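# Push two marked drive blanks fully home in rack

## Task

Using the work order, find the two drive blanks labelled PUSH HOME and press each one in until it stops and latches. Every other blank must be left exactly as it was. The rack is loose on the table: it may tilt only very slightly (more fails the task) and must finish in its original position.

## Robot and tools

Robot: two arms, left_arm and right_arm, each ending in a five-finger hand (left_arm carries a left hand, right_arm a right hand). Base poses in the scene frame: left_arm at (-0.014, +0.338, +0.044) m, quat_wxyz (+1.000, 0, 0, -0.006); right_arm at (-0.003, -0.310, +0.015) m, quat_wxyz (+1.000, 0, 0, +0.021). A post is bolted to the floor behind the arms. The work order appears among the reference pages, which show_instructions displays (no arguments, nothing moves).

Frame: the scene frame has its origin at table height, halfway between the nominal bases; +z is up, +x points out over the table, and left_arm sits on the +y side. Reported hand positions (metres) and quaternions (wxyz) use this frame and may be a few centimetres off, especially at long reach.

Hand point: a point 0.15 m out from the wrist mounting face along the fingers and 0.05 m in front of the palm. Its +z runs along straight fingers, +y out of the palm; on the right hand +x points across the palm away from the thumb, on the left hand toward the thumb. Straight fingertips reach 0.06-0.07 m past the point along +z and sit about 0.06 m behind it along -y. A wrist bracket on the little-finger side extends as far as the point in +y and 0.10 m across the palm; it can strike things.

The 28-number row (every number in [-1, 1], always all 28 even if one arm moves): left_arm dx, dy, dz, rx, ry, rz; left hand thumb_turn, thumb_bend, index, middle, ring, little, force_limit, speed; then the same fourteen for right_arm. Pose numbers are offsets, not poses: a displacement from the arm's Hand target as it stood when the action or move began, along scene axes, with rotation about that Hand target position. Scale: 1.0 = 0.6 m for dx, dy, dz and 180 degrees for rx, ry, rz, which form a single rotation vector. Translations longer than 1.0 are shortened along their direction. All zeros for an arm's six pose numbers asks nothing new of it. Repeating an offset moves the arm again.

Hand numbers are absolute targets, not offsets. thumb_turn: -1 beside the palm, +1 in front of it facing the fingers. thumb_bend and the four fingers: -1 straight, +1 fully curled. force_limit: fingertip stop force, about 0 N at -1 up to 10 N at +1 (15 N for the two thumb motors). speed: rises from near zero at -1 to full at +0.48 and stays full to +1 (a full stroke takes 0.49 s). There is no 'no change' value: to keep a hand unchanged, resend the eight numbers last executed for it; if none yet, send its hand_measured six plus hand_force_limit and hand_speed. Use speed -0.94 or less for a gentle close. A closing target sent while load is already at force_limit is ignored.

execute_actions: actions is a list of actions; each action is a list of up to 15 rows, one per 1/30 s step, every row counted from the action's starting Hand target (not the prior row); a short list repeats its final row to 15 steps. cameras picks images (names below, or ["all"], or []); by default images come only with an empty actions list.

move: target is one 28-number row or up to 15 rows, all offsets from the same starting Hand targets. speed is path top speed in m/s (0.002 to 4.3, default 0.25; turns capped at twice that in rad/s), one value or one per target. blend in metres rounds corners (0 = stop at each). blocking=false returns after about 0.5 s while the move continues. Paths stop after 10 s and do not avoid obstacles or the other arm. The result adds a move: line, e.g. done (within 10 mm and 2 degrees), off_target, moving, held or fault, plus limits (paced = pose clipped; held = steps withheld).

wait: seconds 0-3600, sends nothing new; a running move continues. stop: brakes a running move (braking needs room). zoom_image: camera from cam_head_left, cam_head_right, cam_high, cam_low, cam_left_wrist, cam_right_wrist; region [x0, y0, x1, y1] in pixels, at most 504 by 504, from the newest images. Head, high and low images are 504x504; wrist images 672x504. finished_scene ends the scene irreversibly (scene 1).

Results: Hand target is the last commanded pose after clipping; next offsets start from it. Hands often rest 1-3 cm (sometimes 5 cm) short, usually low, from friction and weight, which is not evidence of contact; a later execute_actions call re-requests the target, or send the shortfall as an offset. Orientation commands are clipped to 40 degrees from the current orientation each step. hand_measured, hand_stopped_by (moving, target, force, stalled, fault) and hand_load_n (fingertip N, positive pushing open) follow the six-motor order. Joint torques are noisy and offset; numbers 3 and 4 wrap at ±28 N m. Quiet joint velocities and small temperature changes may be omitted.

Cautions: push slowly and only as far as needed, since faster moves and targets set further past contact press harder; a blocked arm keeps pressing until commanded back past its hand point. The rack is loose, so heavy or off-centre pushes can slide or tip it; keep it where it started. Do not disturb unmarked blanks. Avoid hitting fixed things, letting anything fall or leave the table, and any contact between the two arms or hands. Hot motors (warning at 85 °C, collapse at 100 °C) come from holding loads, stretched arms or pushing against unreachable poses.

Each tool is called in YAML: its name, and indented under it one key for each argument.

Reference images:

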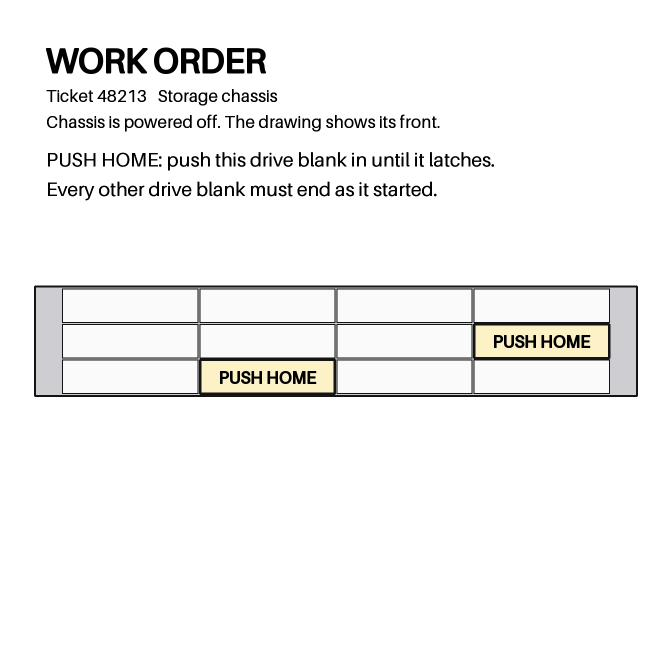

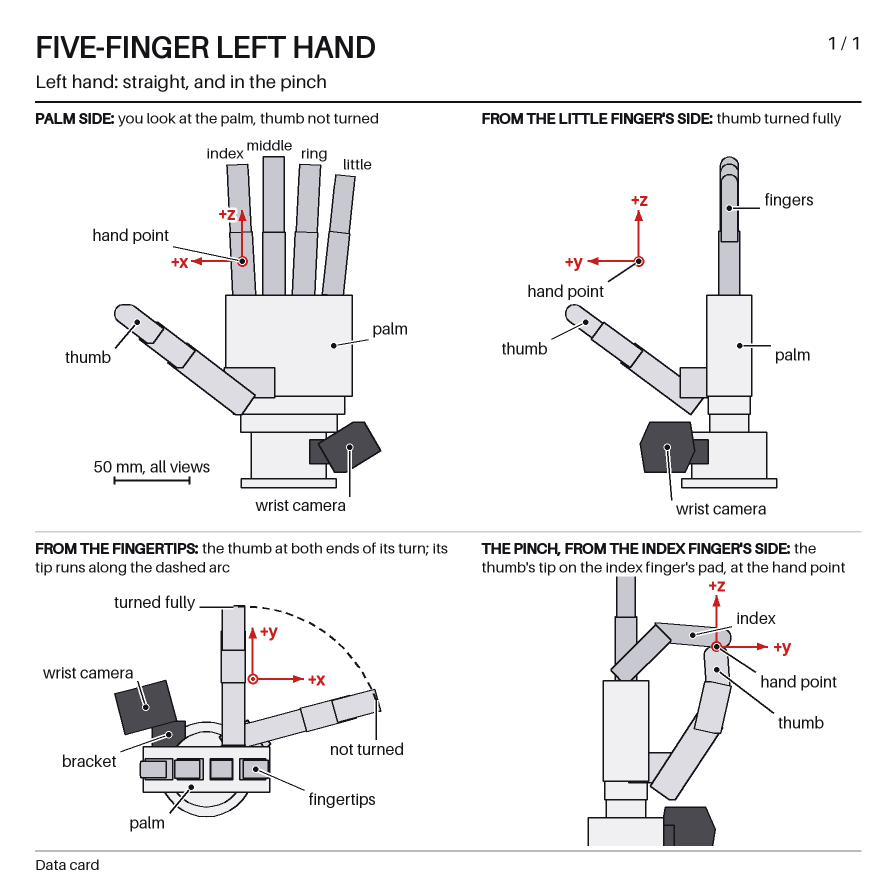

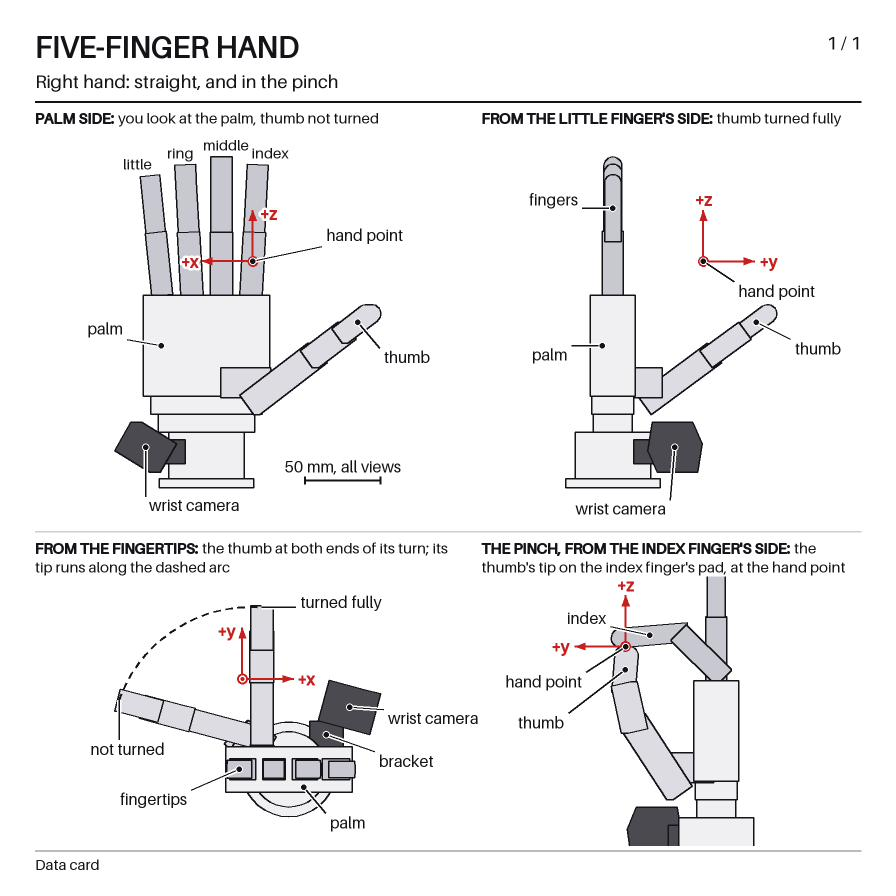

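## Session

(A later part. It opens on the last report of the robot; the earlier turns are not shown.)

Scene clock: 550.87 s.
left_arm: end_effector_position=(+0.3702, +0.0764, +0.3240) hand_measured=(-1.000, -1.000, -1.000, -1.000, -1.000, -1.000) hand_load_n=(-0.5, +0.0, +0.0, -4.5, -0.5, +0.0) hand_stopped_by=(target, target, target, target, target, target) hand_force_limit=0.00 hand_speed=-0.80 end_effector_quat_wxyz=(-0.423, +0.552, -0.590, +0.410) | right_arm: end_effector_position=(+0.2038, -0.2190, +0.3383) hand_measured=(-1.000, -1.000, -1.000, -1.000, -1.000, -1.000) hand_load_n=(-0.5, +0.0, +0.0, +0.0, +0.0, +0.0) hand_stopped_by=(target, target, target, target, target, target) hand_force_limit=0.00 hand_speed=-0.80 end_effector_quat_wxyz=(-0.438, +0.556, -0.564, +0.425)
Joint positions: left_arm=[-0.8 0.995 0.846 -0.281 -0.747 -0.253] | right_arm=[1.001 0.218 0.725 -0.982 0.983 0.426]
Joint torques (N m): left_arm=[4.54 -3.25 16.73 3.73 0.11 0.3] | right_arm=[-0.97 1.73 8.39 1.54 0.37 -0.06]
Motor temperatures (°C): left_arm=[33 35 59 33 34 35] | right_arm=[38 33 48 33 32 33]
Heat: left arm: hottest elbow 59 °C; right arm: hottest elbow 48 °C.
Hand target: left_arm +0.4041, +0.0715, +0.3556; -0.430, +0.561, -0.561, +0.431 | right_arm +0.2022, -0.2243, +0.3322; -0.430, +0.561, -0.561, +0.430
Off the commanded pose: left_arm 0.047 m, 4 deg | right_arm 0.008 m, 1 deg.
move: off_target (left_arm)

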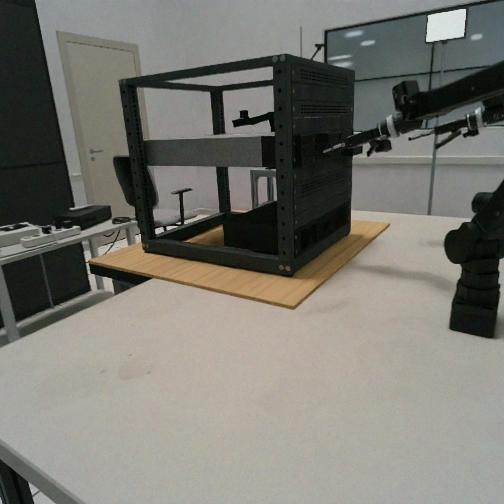

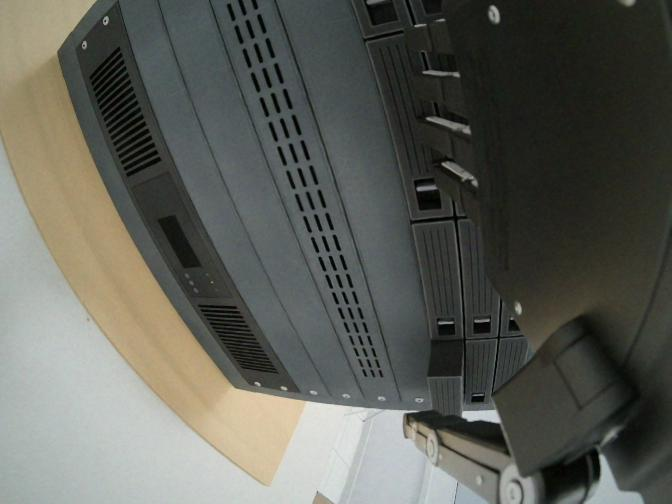

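move:
  target: [0.015,0.0,-0.004,0,0,0,-1,-1,-1,-1,-1,-1,0,-0.8,0,0,0,0,0,0,-1,-1,-1,-1,-1,-1,0,-0.8]
  speed: 0.03
  cameras: ["cam_low","cam_left_wrist"]

zoom_image:
  camera: "cam_left_wrist"
  region: [310, 0, 510, 200]

Scene clock: 555.13 s.
left_arm: end_effector_position=(+0.3710, +0.0769, +0.3236) hand_measured=(-1.000, -1.000, -1.000, -1.000, -1.000, -1.000) hand_load_n=(-0.5, +0.0, +0.0, -7.0, +0.0, +0.0) hand_stopped_by=(target, target, target, target, target, target) hand_force_limit=0.00 hand_speed=-0.80 end_effector_quat_wxyz=(-0.421, +0.549, -0.594, +0.410) | right_arm: end_effector_position=(+0.2038, -0.2190, +0.3383) hand_measured=(-1.000, -1.000, -1.000, -1.000, -1.000, -1.000) hand_load_n=(+0.0, +0.0, +0.0, +0.0, +0.0, +0.0) hand_stopped_by=(target, target, target, target, target, target) hand_force_limit=0.00 hand_speed=-0.80 end_effector_quat_wxyz=(-0.438, +0.556, -0.564, +0.425)
Joint positions: left_arm=[-0.792 0.994 0.846 -0.28 -0.731 -0.243] | right_arm=[1.001 0.218 0.725 -0.982 0.983 0.426]
Joint torques (N m): left_arm=[5.89 -2.08 16.98 4.49 0.15 0.3] | right_arm=[-0.97 2.08 8.24 1.51 0.37 -0.02]
Motor temperatures (°C): left_arm=[33 35 60 33 34 35] | right_arm=[38 33 47 33 32 33]
Heat: left arm: hottest elbow 60 °C; right arm: hottest elbow 47 °C.
Hand target: left_arm +0.4131, +0.0715, +0.3531; -0.430, +0.561, -0.561, +0.431 | right_arm +0.2022, -0.2243, +0.3322; -0.430, +0.561, -0.561, +0.430
Off the commanded pose: left_arm 0.052 m, 5 deg | right_arm 0.008 m, 1 deg.
move: off_target (left_arm)

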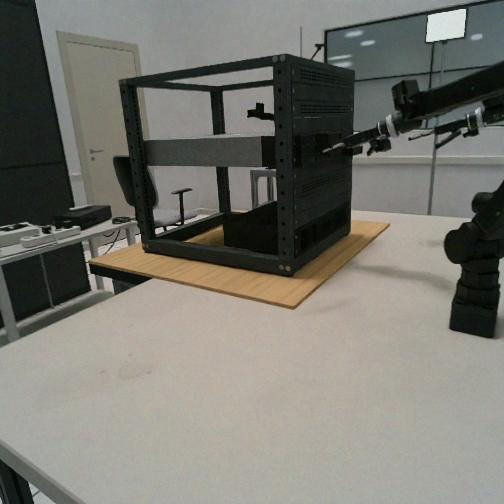

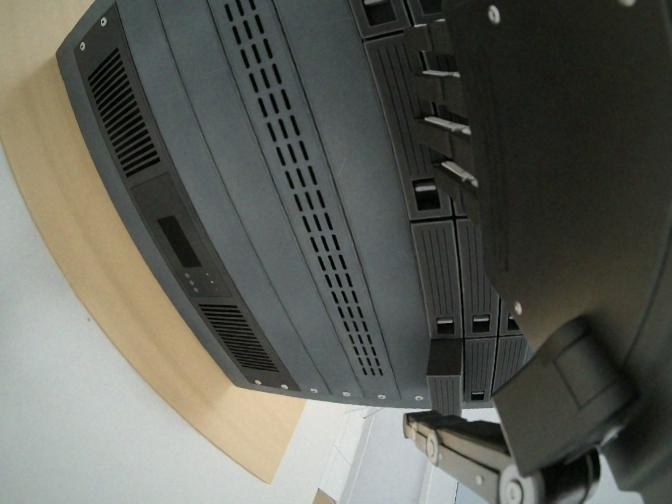

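Scaled by 2.520 from the camera's image (finer frame: 960x720).

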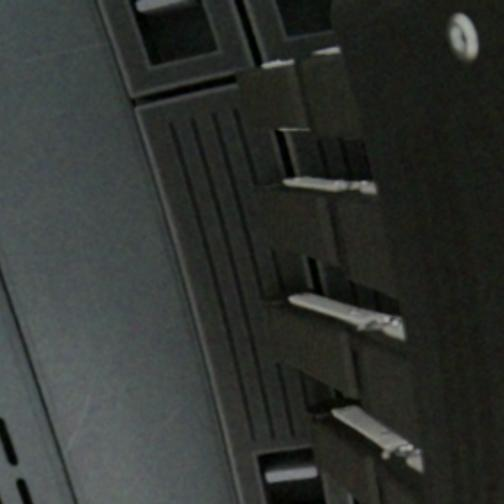

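move:
  target:
    - [-0.1,0.0,0.0,0,0,0,-1,-1,-1,-1,-1,-1,0,-0.8,0,0,0,0,0,0,-1,-1,-1,-1,-1,-1,0,-0.8]
    - [-0.25,0.08,-0.02,0,0,0,-1,-1,-1,-1,-1,-1,0,-0.8,0,0,0,0,0,0,-1,-1,-1,-1,-1,-1,0,-0.8]
  speed: 0.1
  blend: 0.02
  cameras: ["all"]

zoom_image:
  camera: "cam_low"
  region: [280, 110, 400, 190]

zoom_image:
  camera: "cam_high"
  region: [110, 100, 230, 170]

zoom_image:
  camera: "cam_left_wrist"
  region: [310, 0, 510, 200]

zoom_image:
  camera: "cam_right_wrist"
  region: [160, 120, 300, 390]

Scene clock: 568.17 s.
left_arm: end_effector_position=(+0.2664, +0.1208, +0.3421) hand_measured=(-1.000, -1.000, -1.000, -1.000, -1.000, -1.000) hand_load_n=(+0.0, +0.0, +0.0, +0.0, +0.0, +0.0) hand_stopped_by=(target, target, target, target, target, target) hand_force_limit=0.00 hand_speed=-0.80 end_effector_quat_wxyz=(-0.434, +0.560, -0.560, +0.429) | right_arm: end_effector_position=(+0.2038, -0.2190, +0.3383) hand_measured=(-1.000, -1.000, -1.000, -1.000, -1.000, -1.000) hand_load_n=(+0.0, +0.0, +0.0, +0.0, +0.0, +0.0) hand_stopped_by=(target, target, target, target, target, target) hand_force_limit=0.00 hand_speed=-0.80 end_effector_quat_wxyz=(-0.438, +0.556, -0.564, +0.425)
Joint positions: left_arm=[-1.035 0.677 0.729 -0.541 -0.997 -0.415] | right_arm=[1.001 0.218 0.725 -0.982 0.983 0.426]
Joint torques (N m): left_arm=[-0.5 -1.49 10.54 1.07 -0.53 0.07] | right_arm=[-1.14 1.44 8.43 1.48 0.33 -0.08]
Motor temperatures (°C): left_arm=[33 35 61 34 34 35] | right_arm=[38 33 47 33 32 33]
Heat: left arm: hottest elbow 61 °C; right arm: hottest elbow 47 °C.
Hand target: left_arm +0.2631, +0.1195, +0.3412; -0.430, +0.561, -0.561, +0.431 | right_arm +0.2022, -0.2243, +0.3322; -0.430, +0.561, -0.561, +0.430
Off the commanded pose: left_arm 0.004 m, 0 deg | right_arm 0.008 m, 1 deg.
move: done

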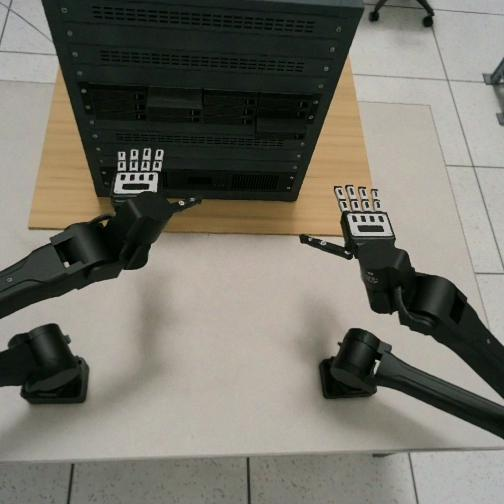

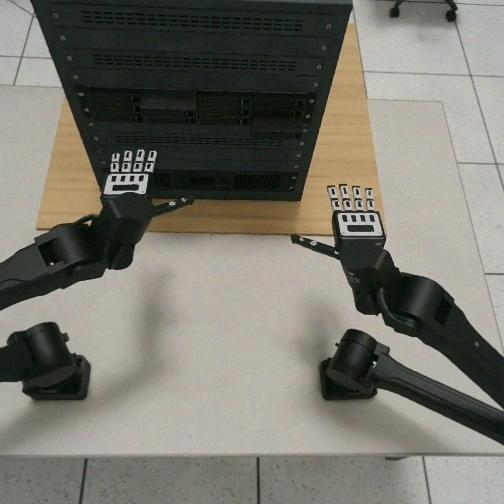

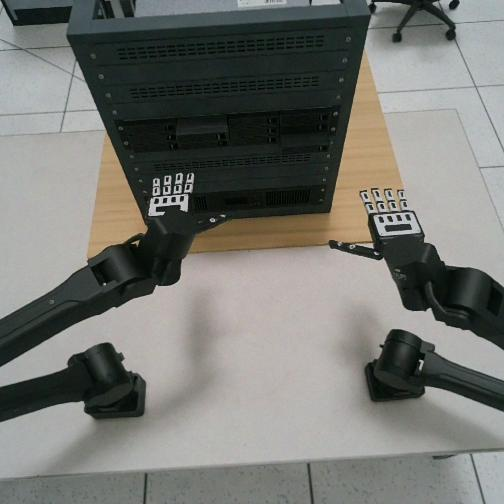

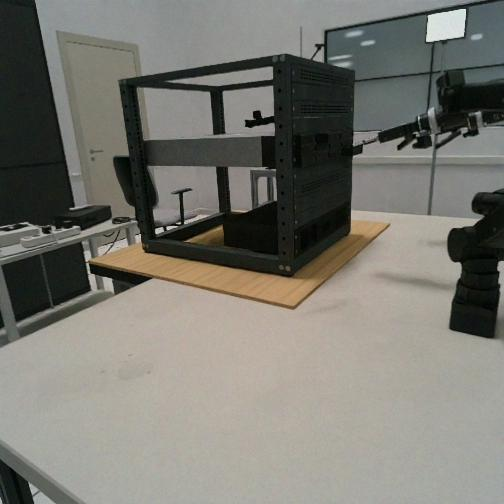

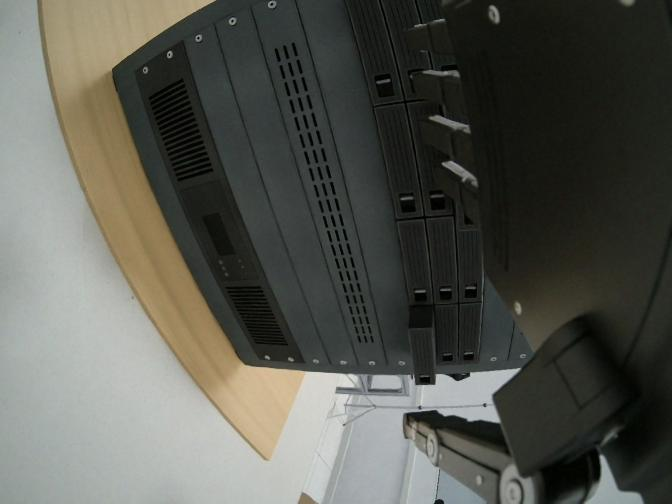

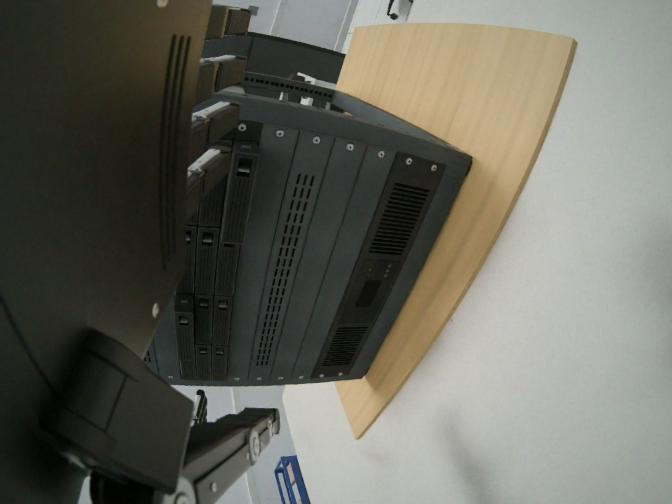

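Scaled by 4.200 from the camera's image (finer frame: 720x720).

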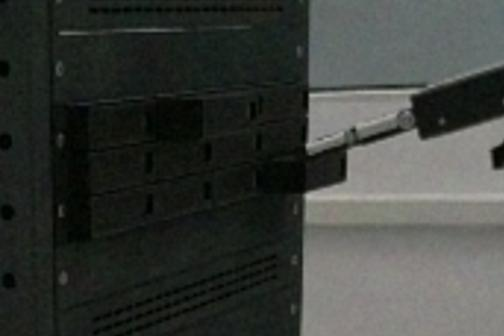

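Scaled by 4.200 from the camera's image (finer frame: 720x720).

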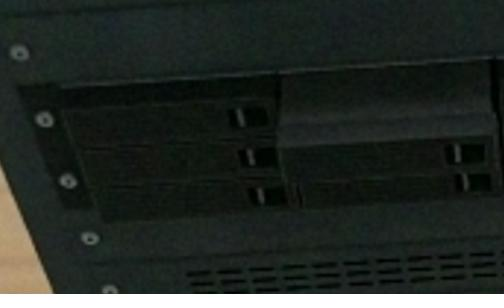

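Scaled by 2.520 from the camera's image (finer frame: 960x720).

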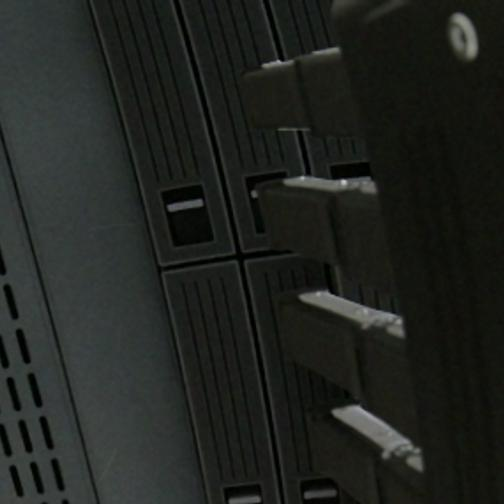

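Scaled by 1.867 from the camera's image (finer frame: 960x720).

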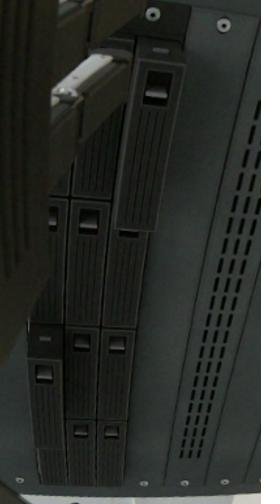

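zoom_image:
  camera: "cam_left_wrist"
  region: [390, 190, 510, 390]

zoom_image:
  camera: "cam_right_wrist"
  region: [170, 140, 270, 260]

zoom_image:
  camera: "cam_high"
  region: [260, 100, 350, 170]

zoom_image:
  camera: "cam_low"
  region: [310, 125, 370, 165]

Scaled by 2.520 from the camera's image (finer frame: 960x720).

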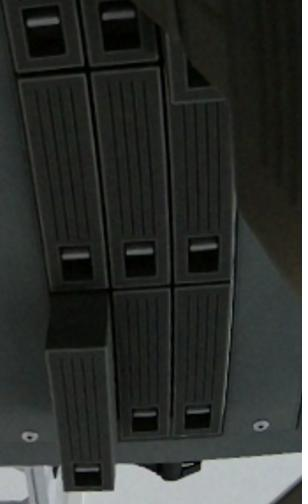

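Scaled by 4.200 from the camera's image (finer frame: 960x720).

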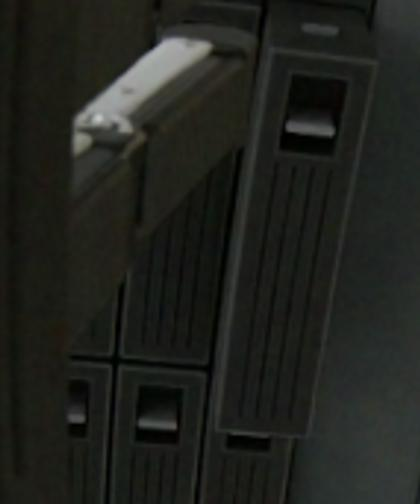

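Scaled by 5.600 from the camera's image (finer frame: 720x720).

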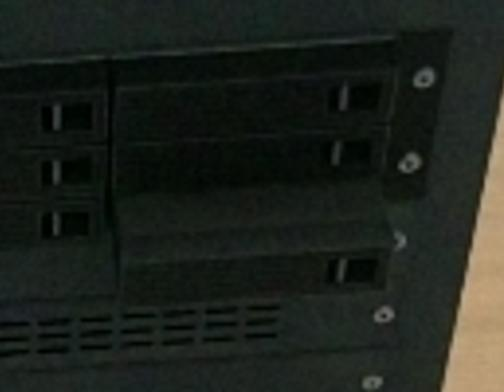

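Scaled by 8.400 from the camera's image (finer frame: 720x720).

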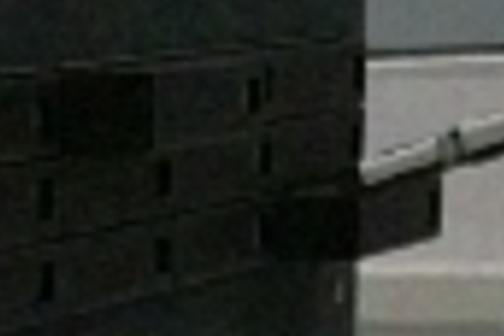

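zoom_image:
  camera: "cam_low"
  region: [335, 126, 365, 150]

zoom_image:
  camera: "cam_high"
  region: [300, 105, 340, 140]

zoom_image:
  camera: "cam_high"
  region: [255, 110, 295, 145]

Scaled by 16.800 from the camera's image (finer frame: 720x720).

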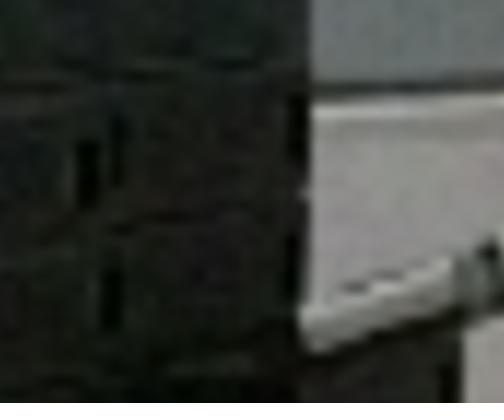

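Scaled by 12.600 from the camera's image (finer frame: 720x720).

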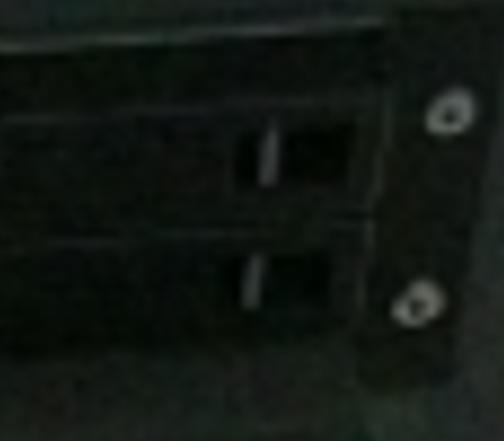

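Scaled by 12.600 from the camera's image (finer frame: 720x720).

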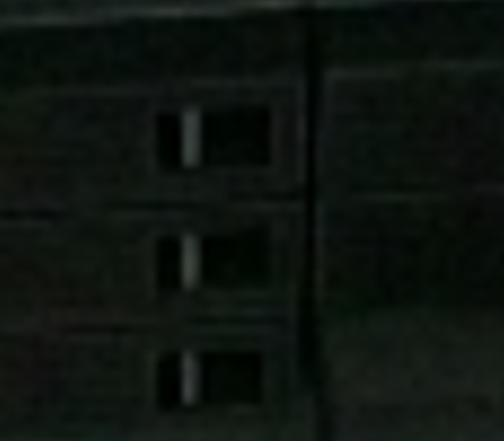

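zoom_image:
  camera: "cam_high"
  region: [155, 120, 195, 155]

zoom_image:
  camera: "cam_high"
  region: [205, 120, 245, 155]

zoom_image:
  camera: "cam_high"
  region: [255, 120, 295, 155]

zoom_image:
  camera: "cam_low"
  region: [300, 130, 350, 165]

Scaled by 12.600 from the camera's image (finer frame: 720x720).

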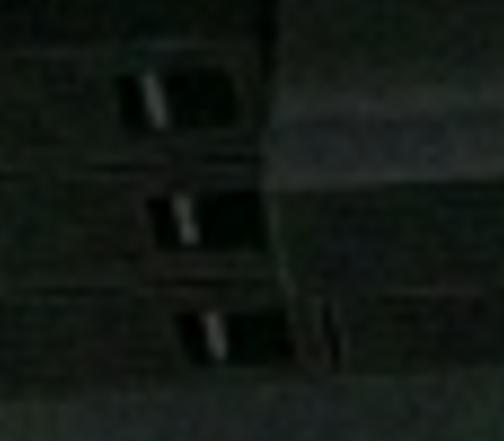

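Scaled by 12.600 from the camera's image (finer frame: 720x720).

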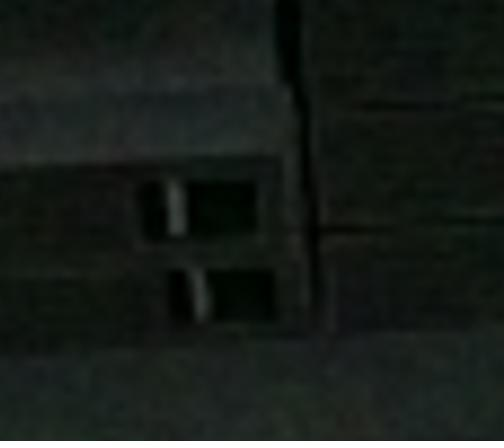

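Scaled by 12.600 from the camera's image (finer frame: 720x720).

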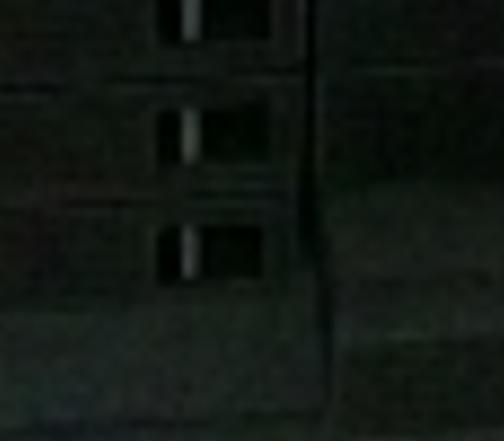

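Scaled by 10.080 from the camera's image (finer frame: 720x720).

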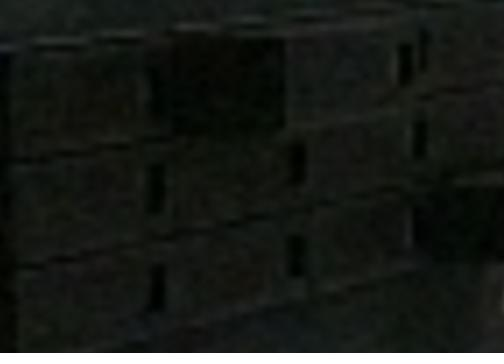

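finished_scene:

The scene is finished: the task was done.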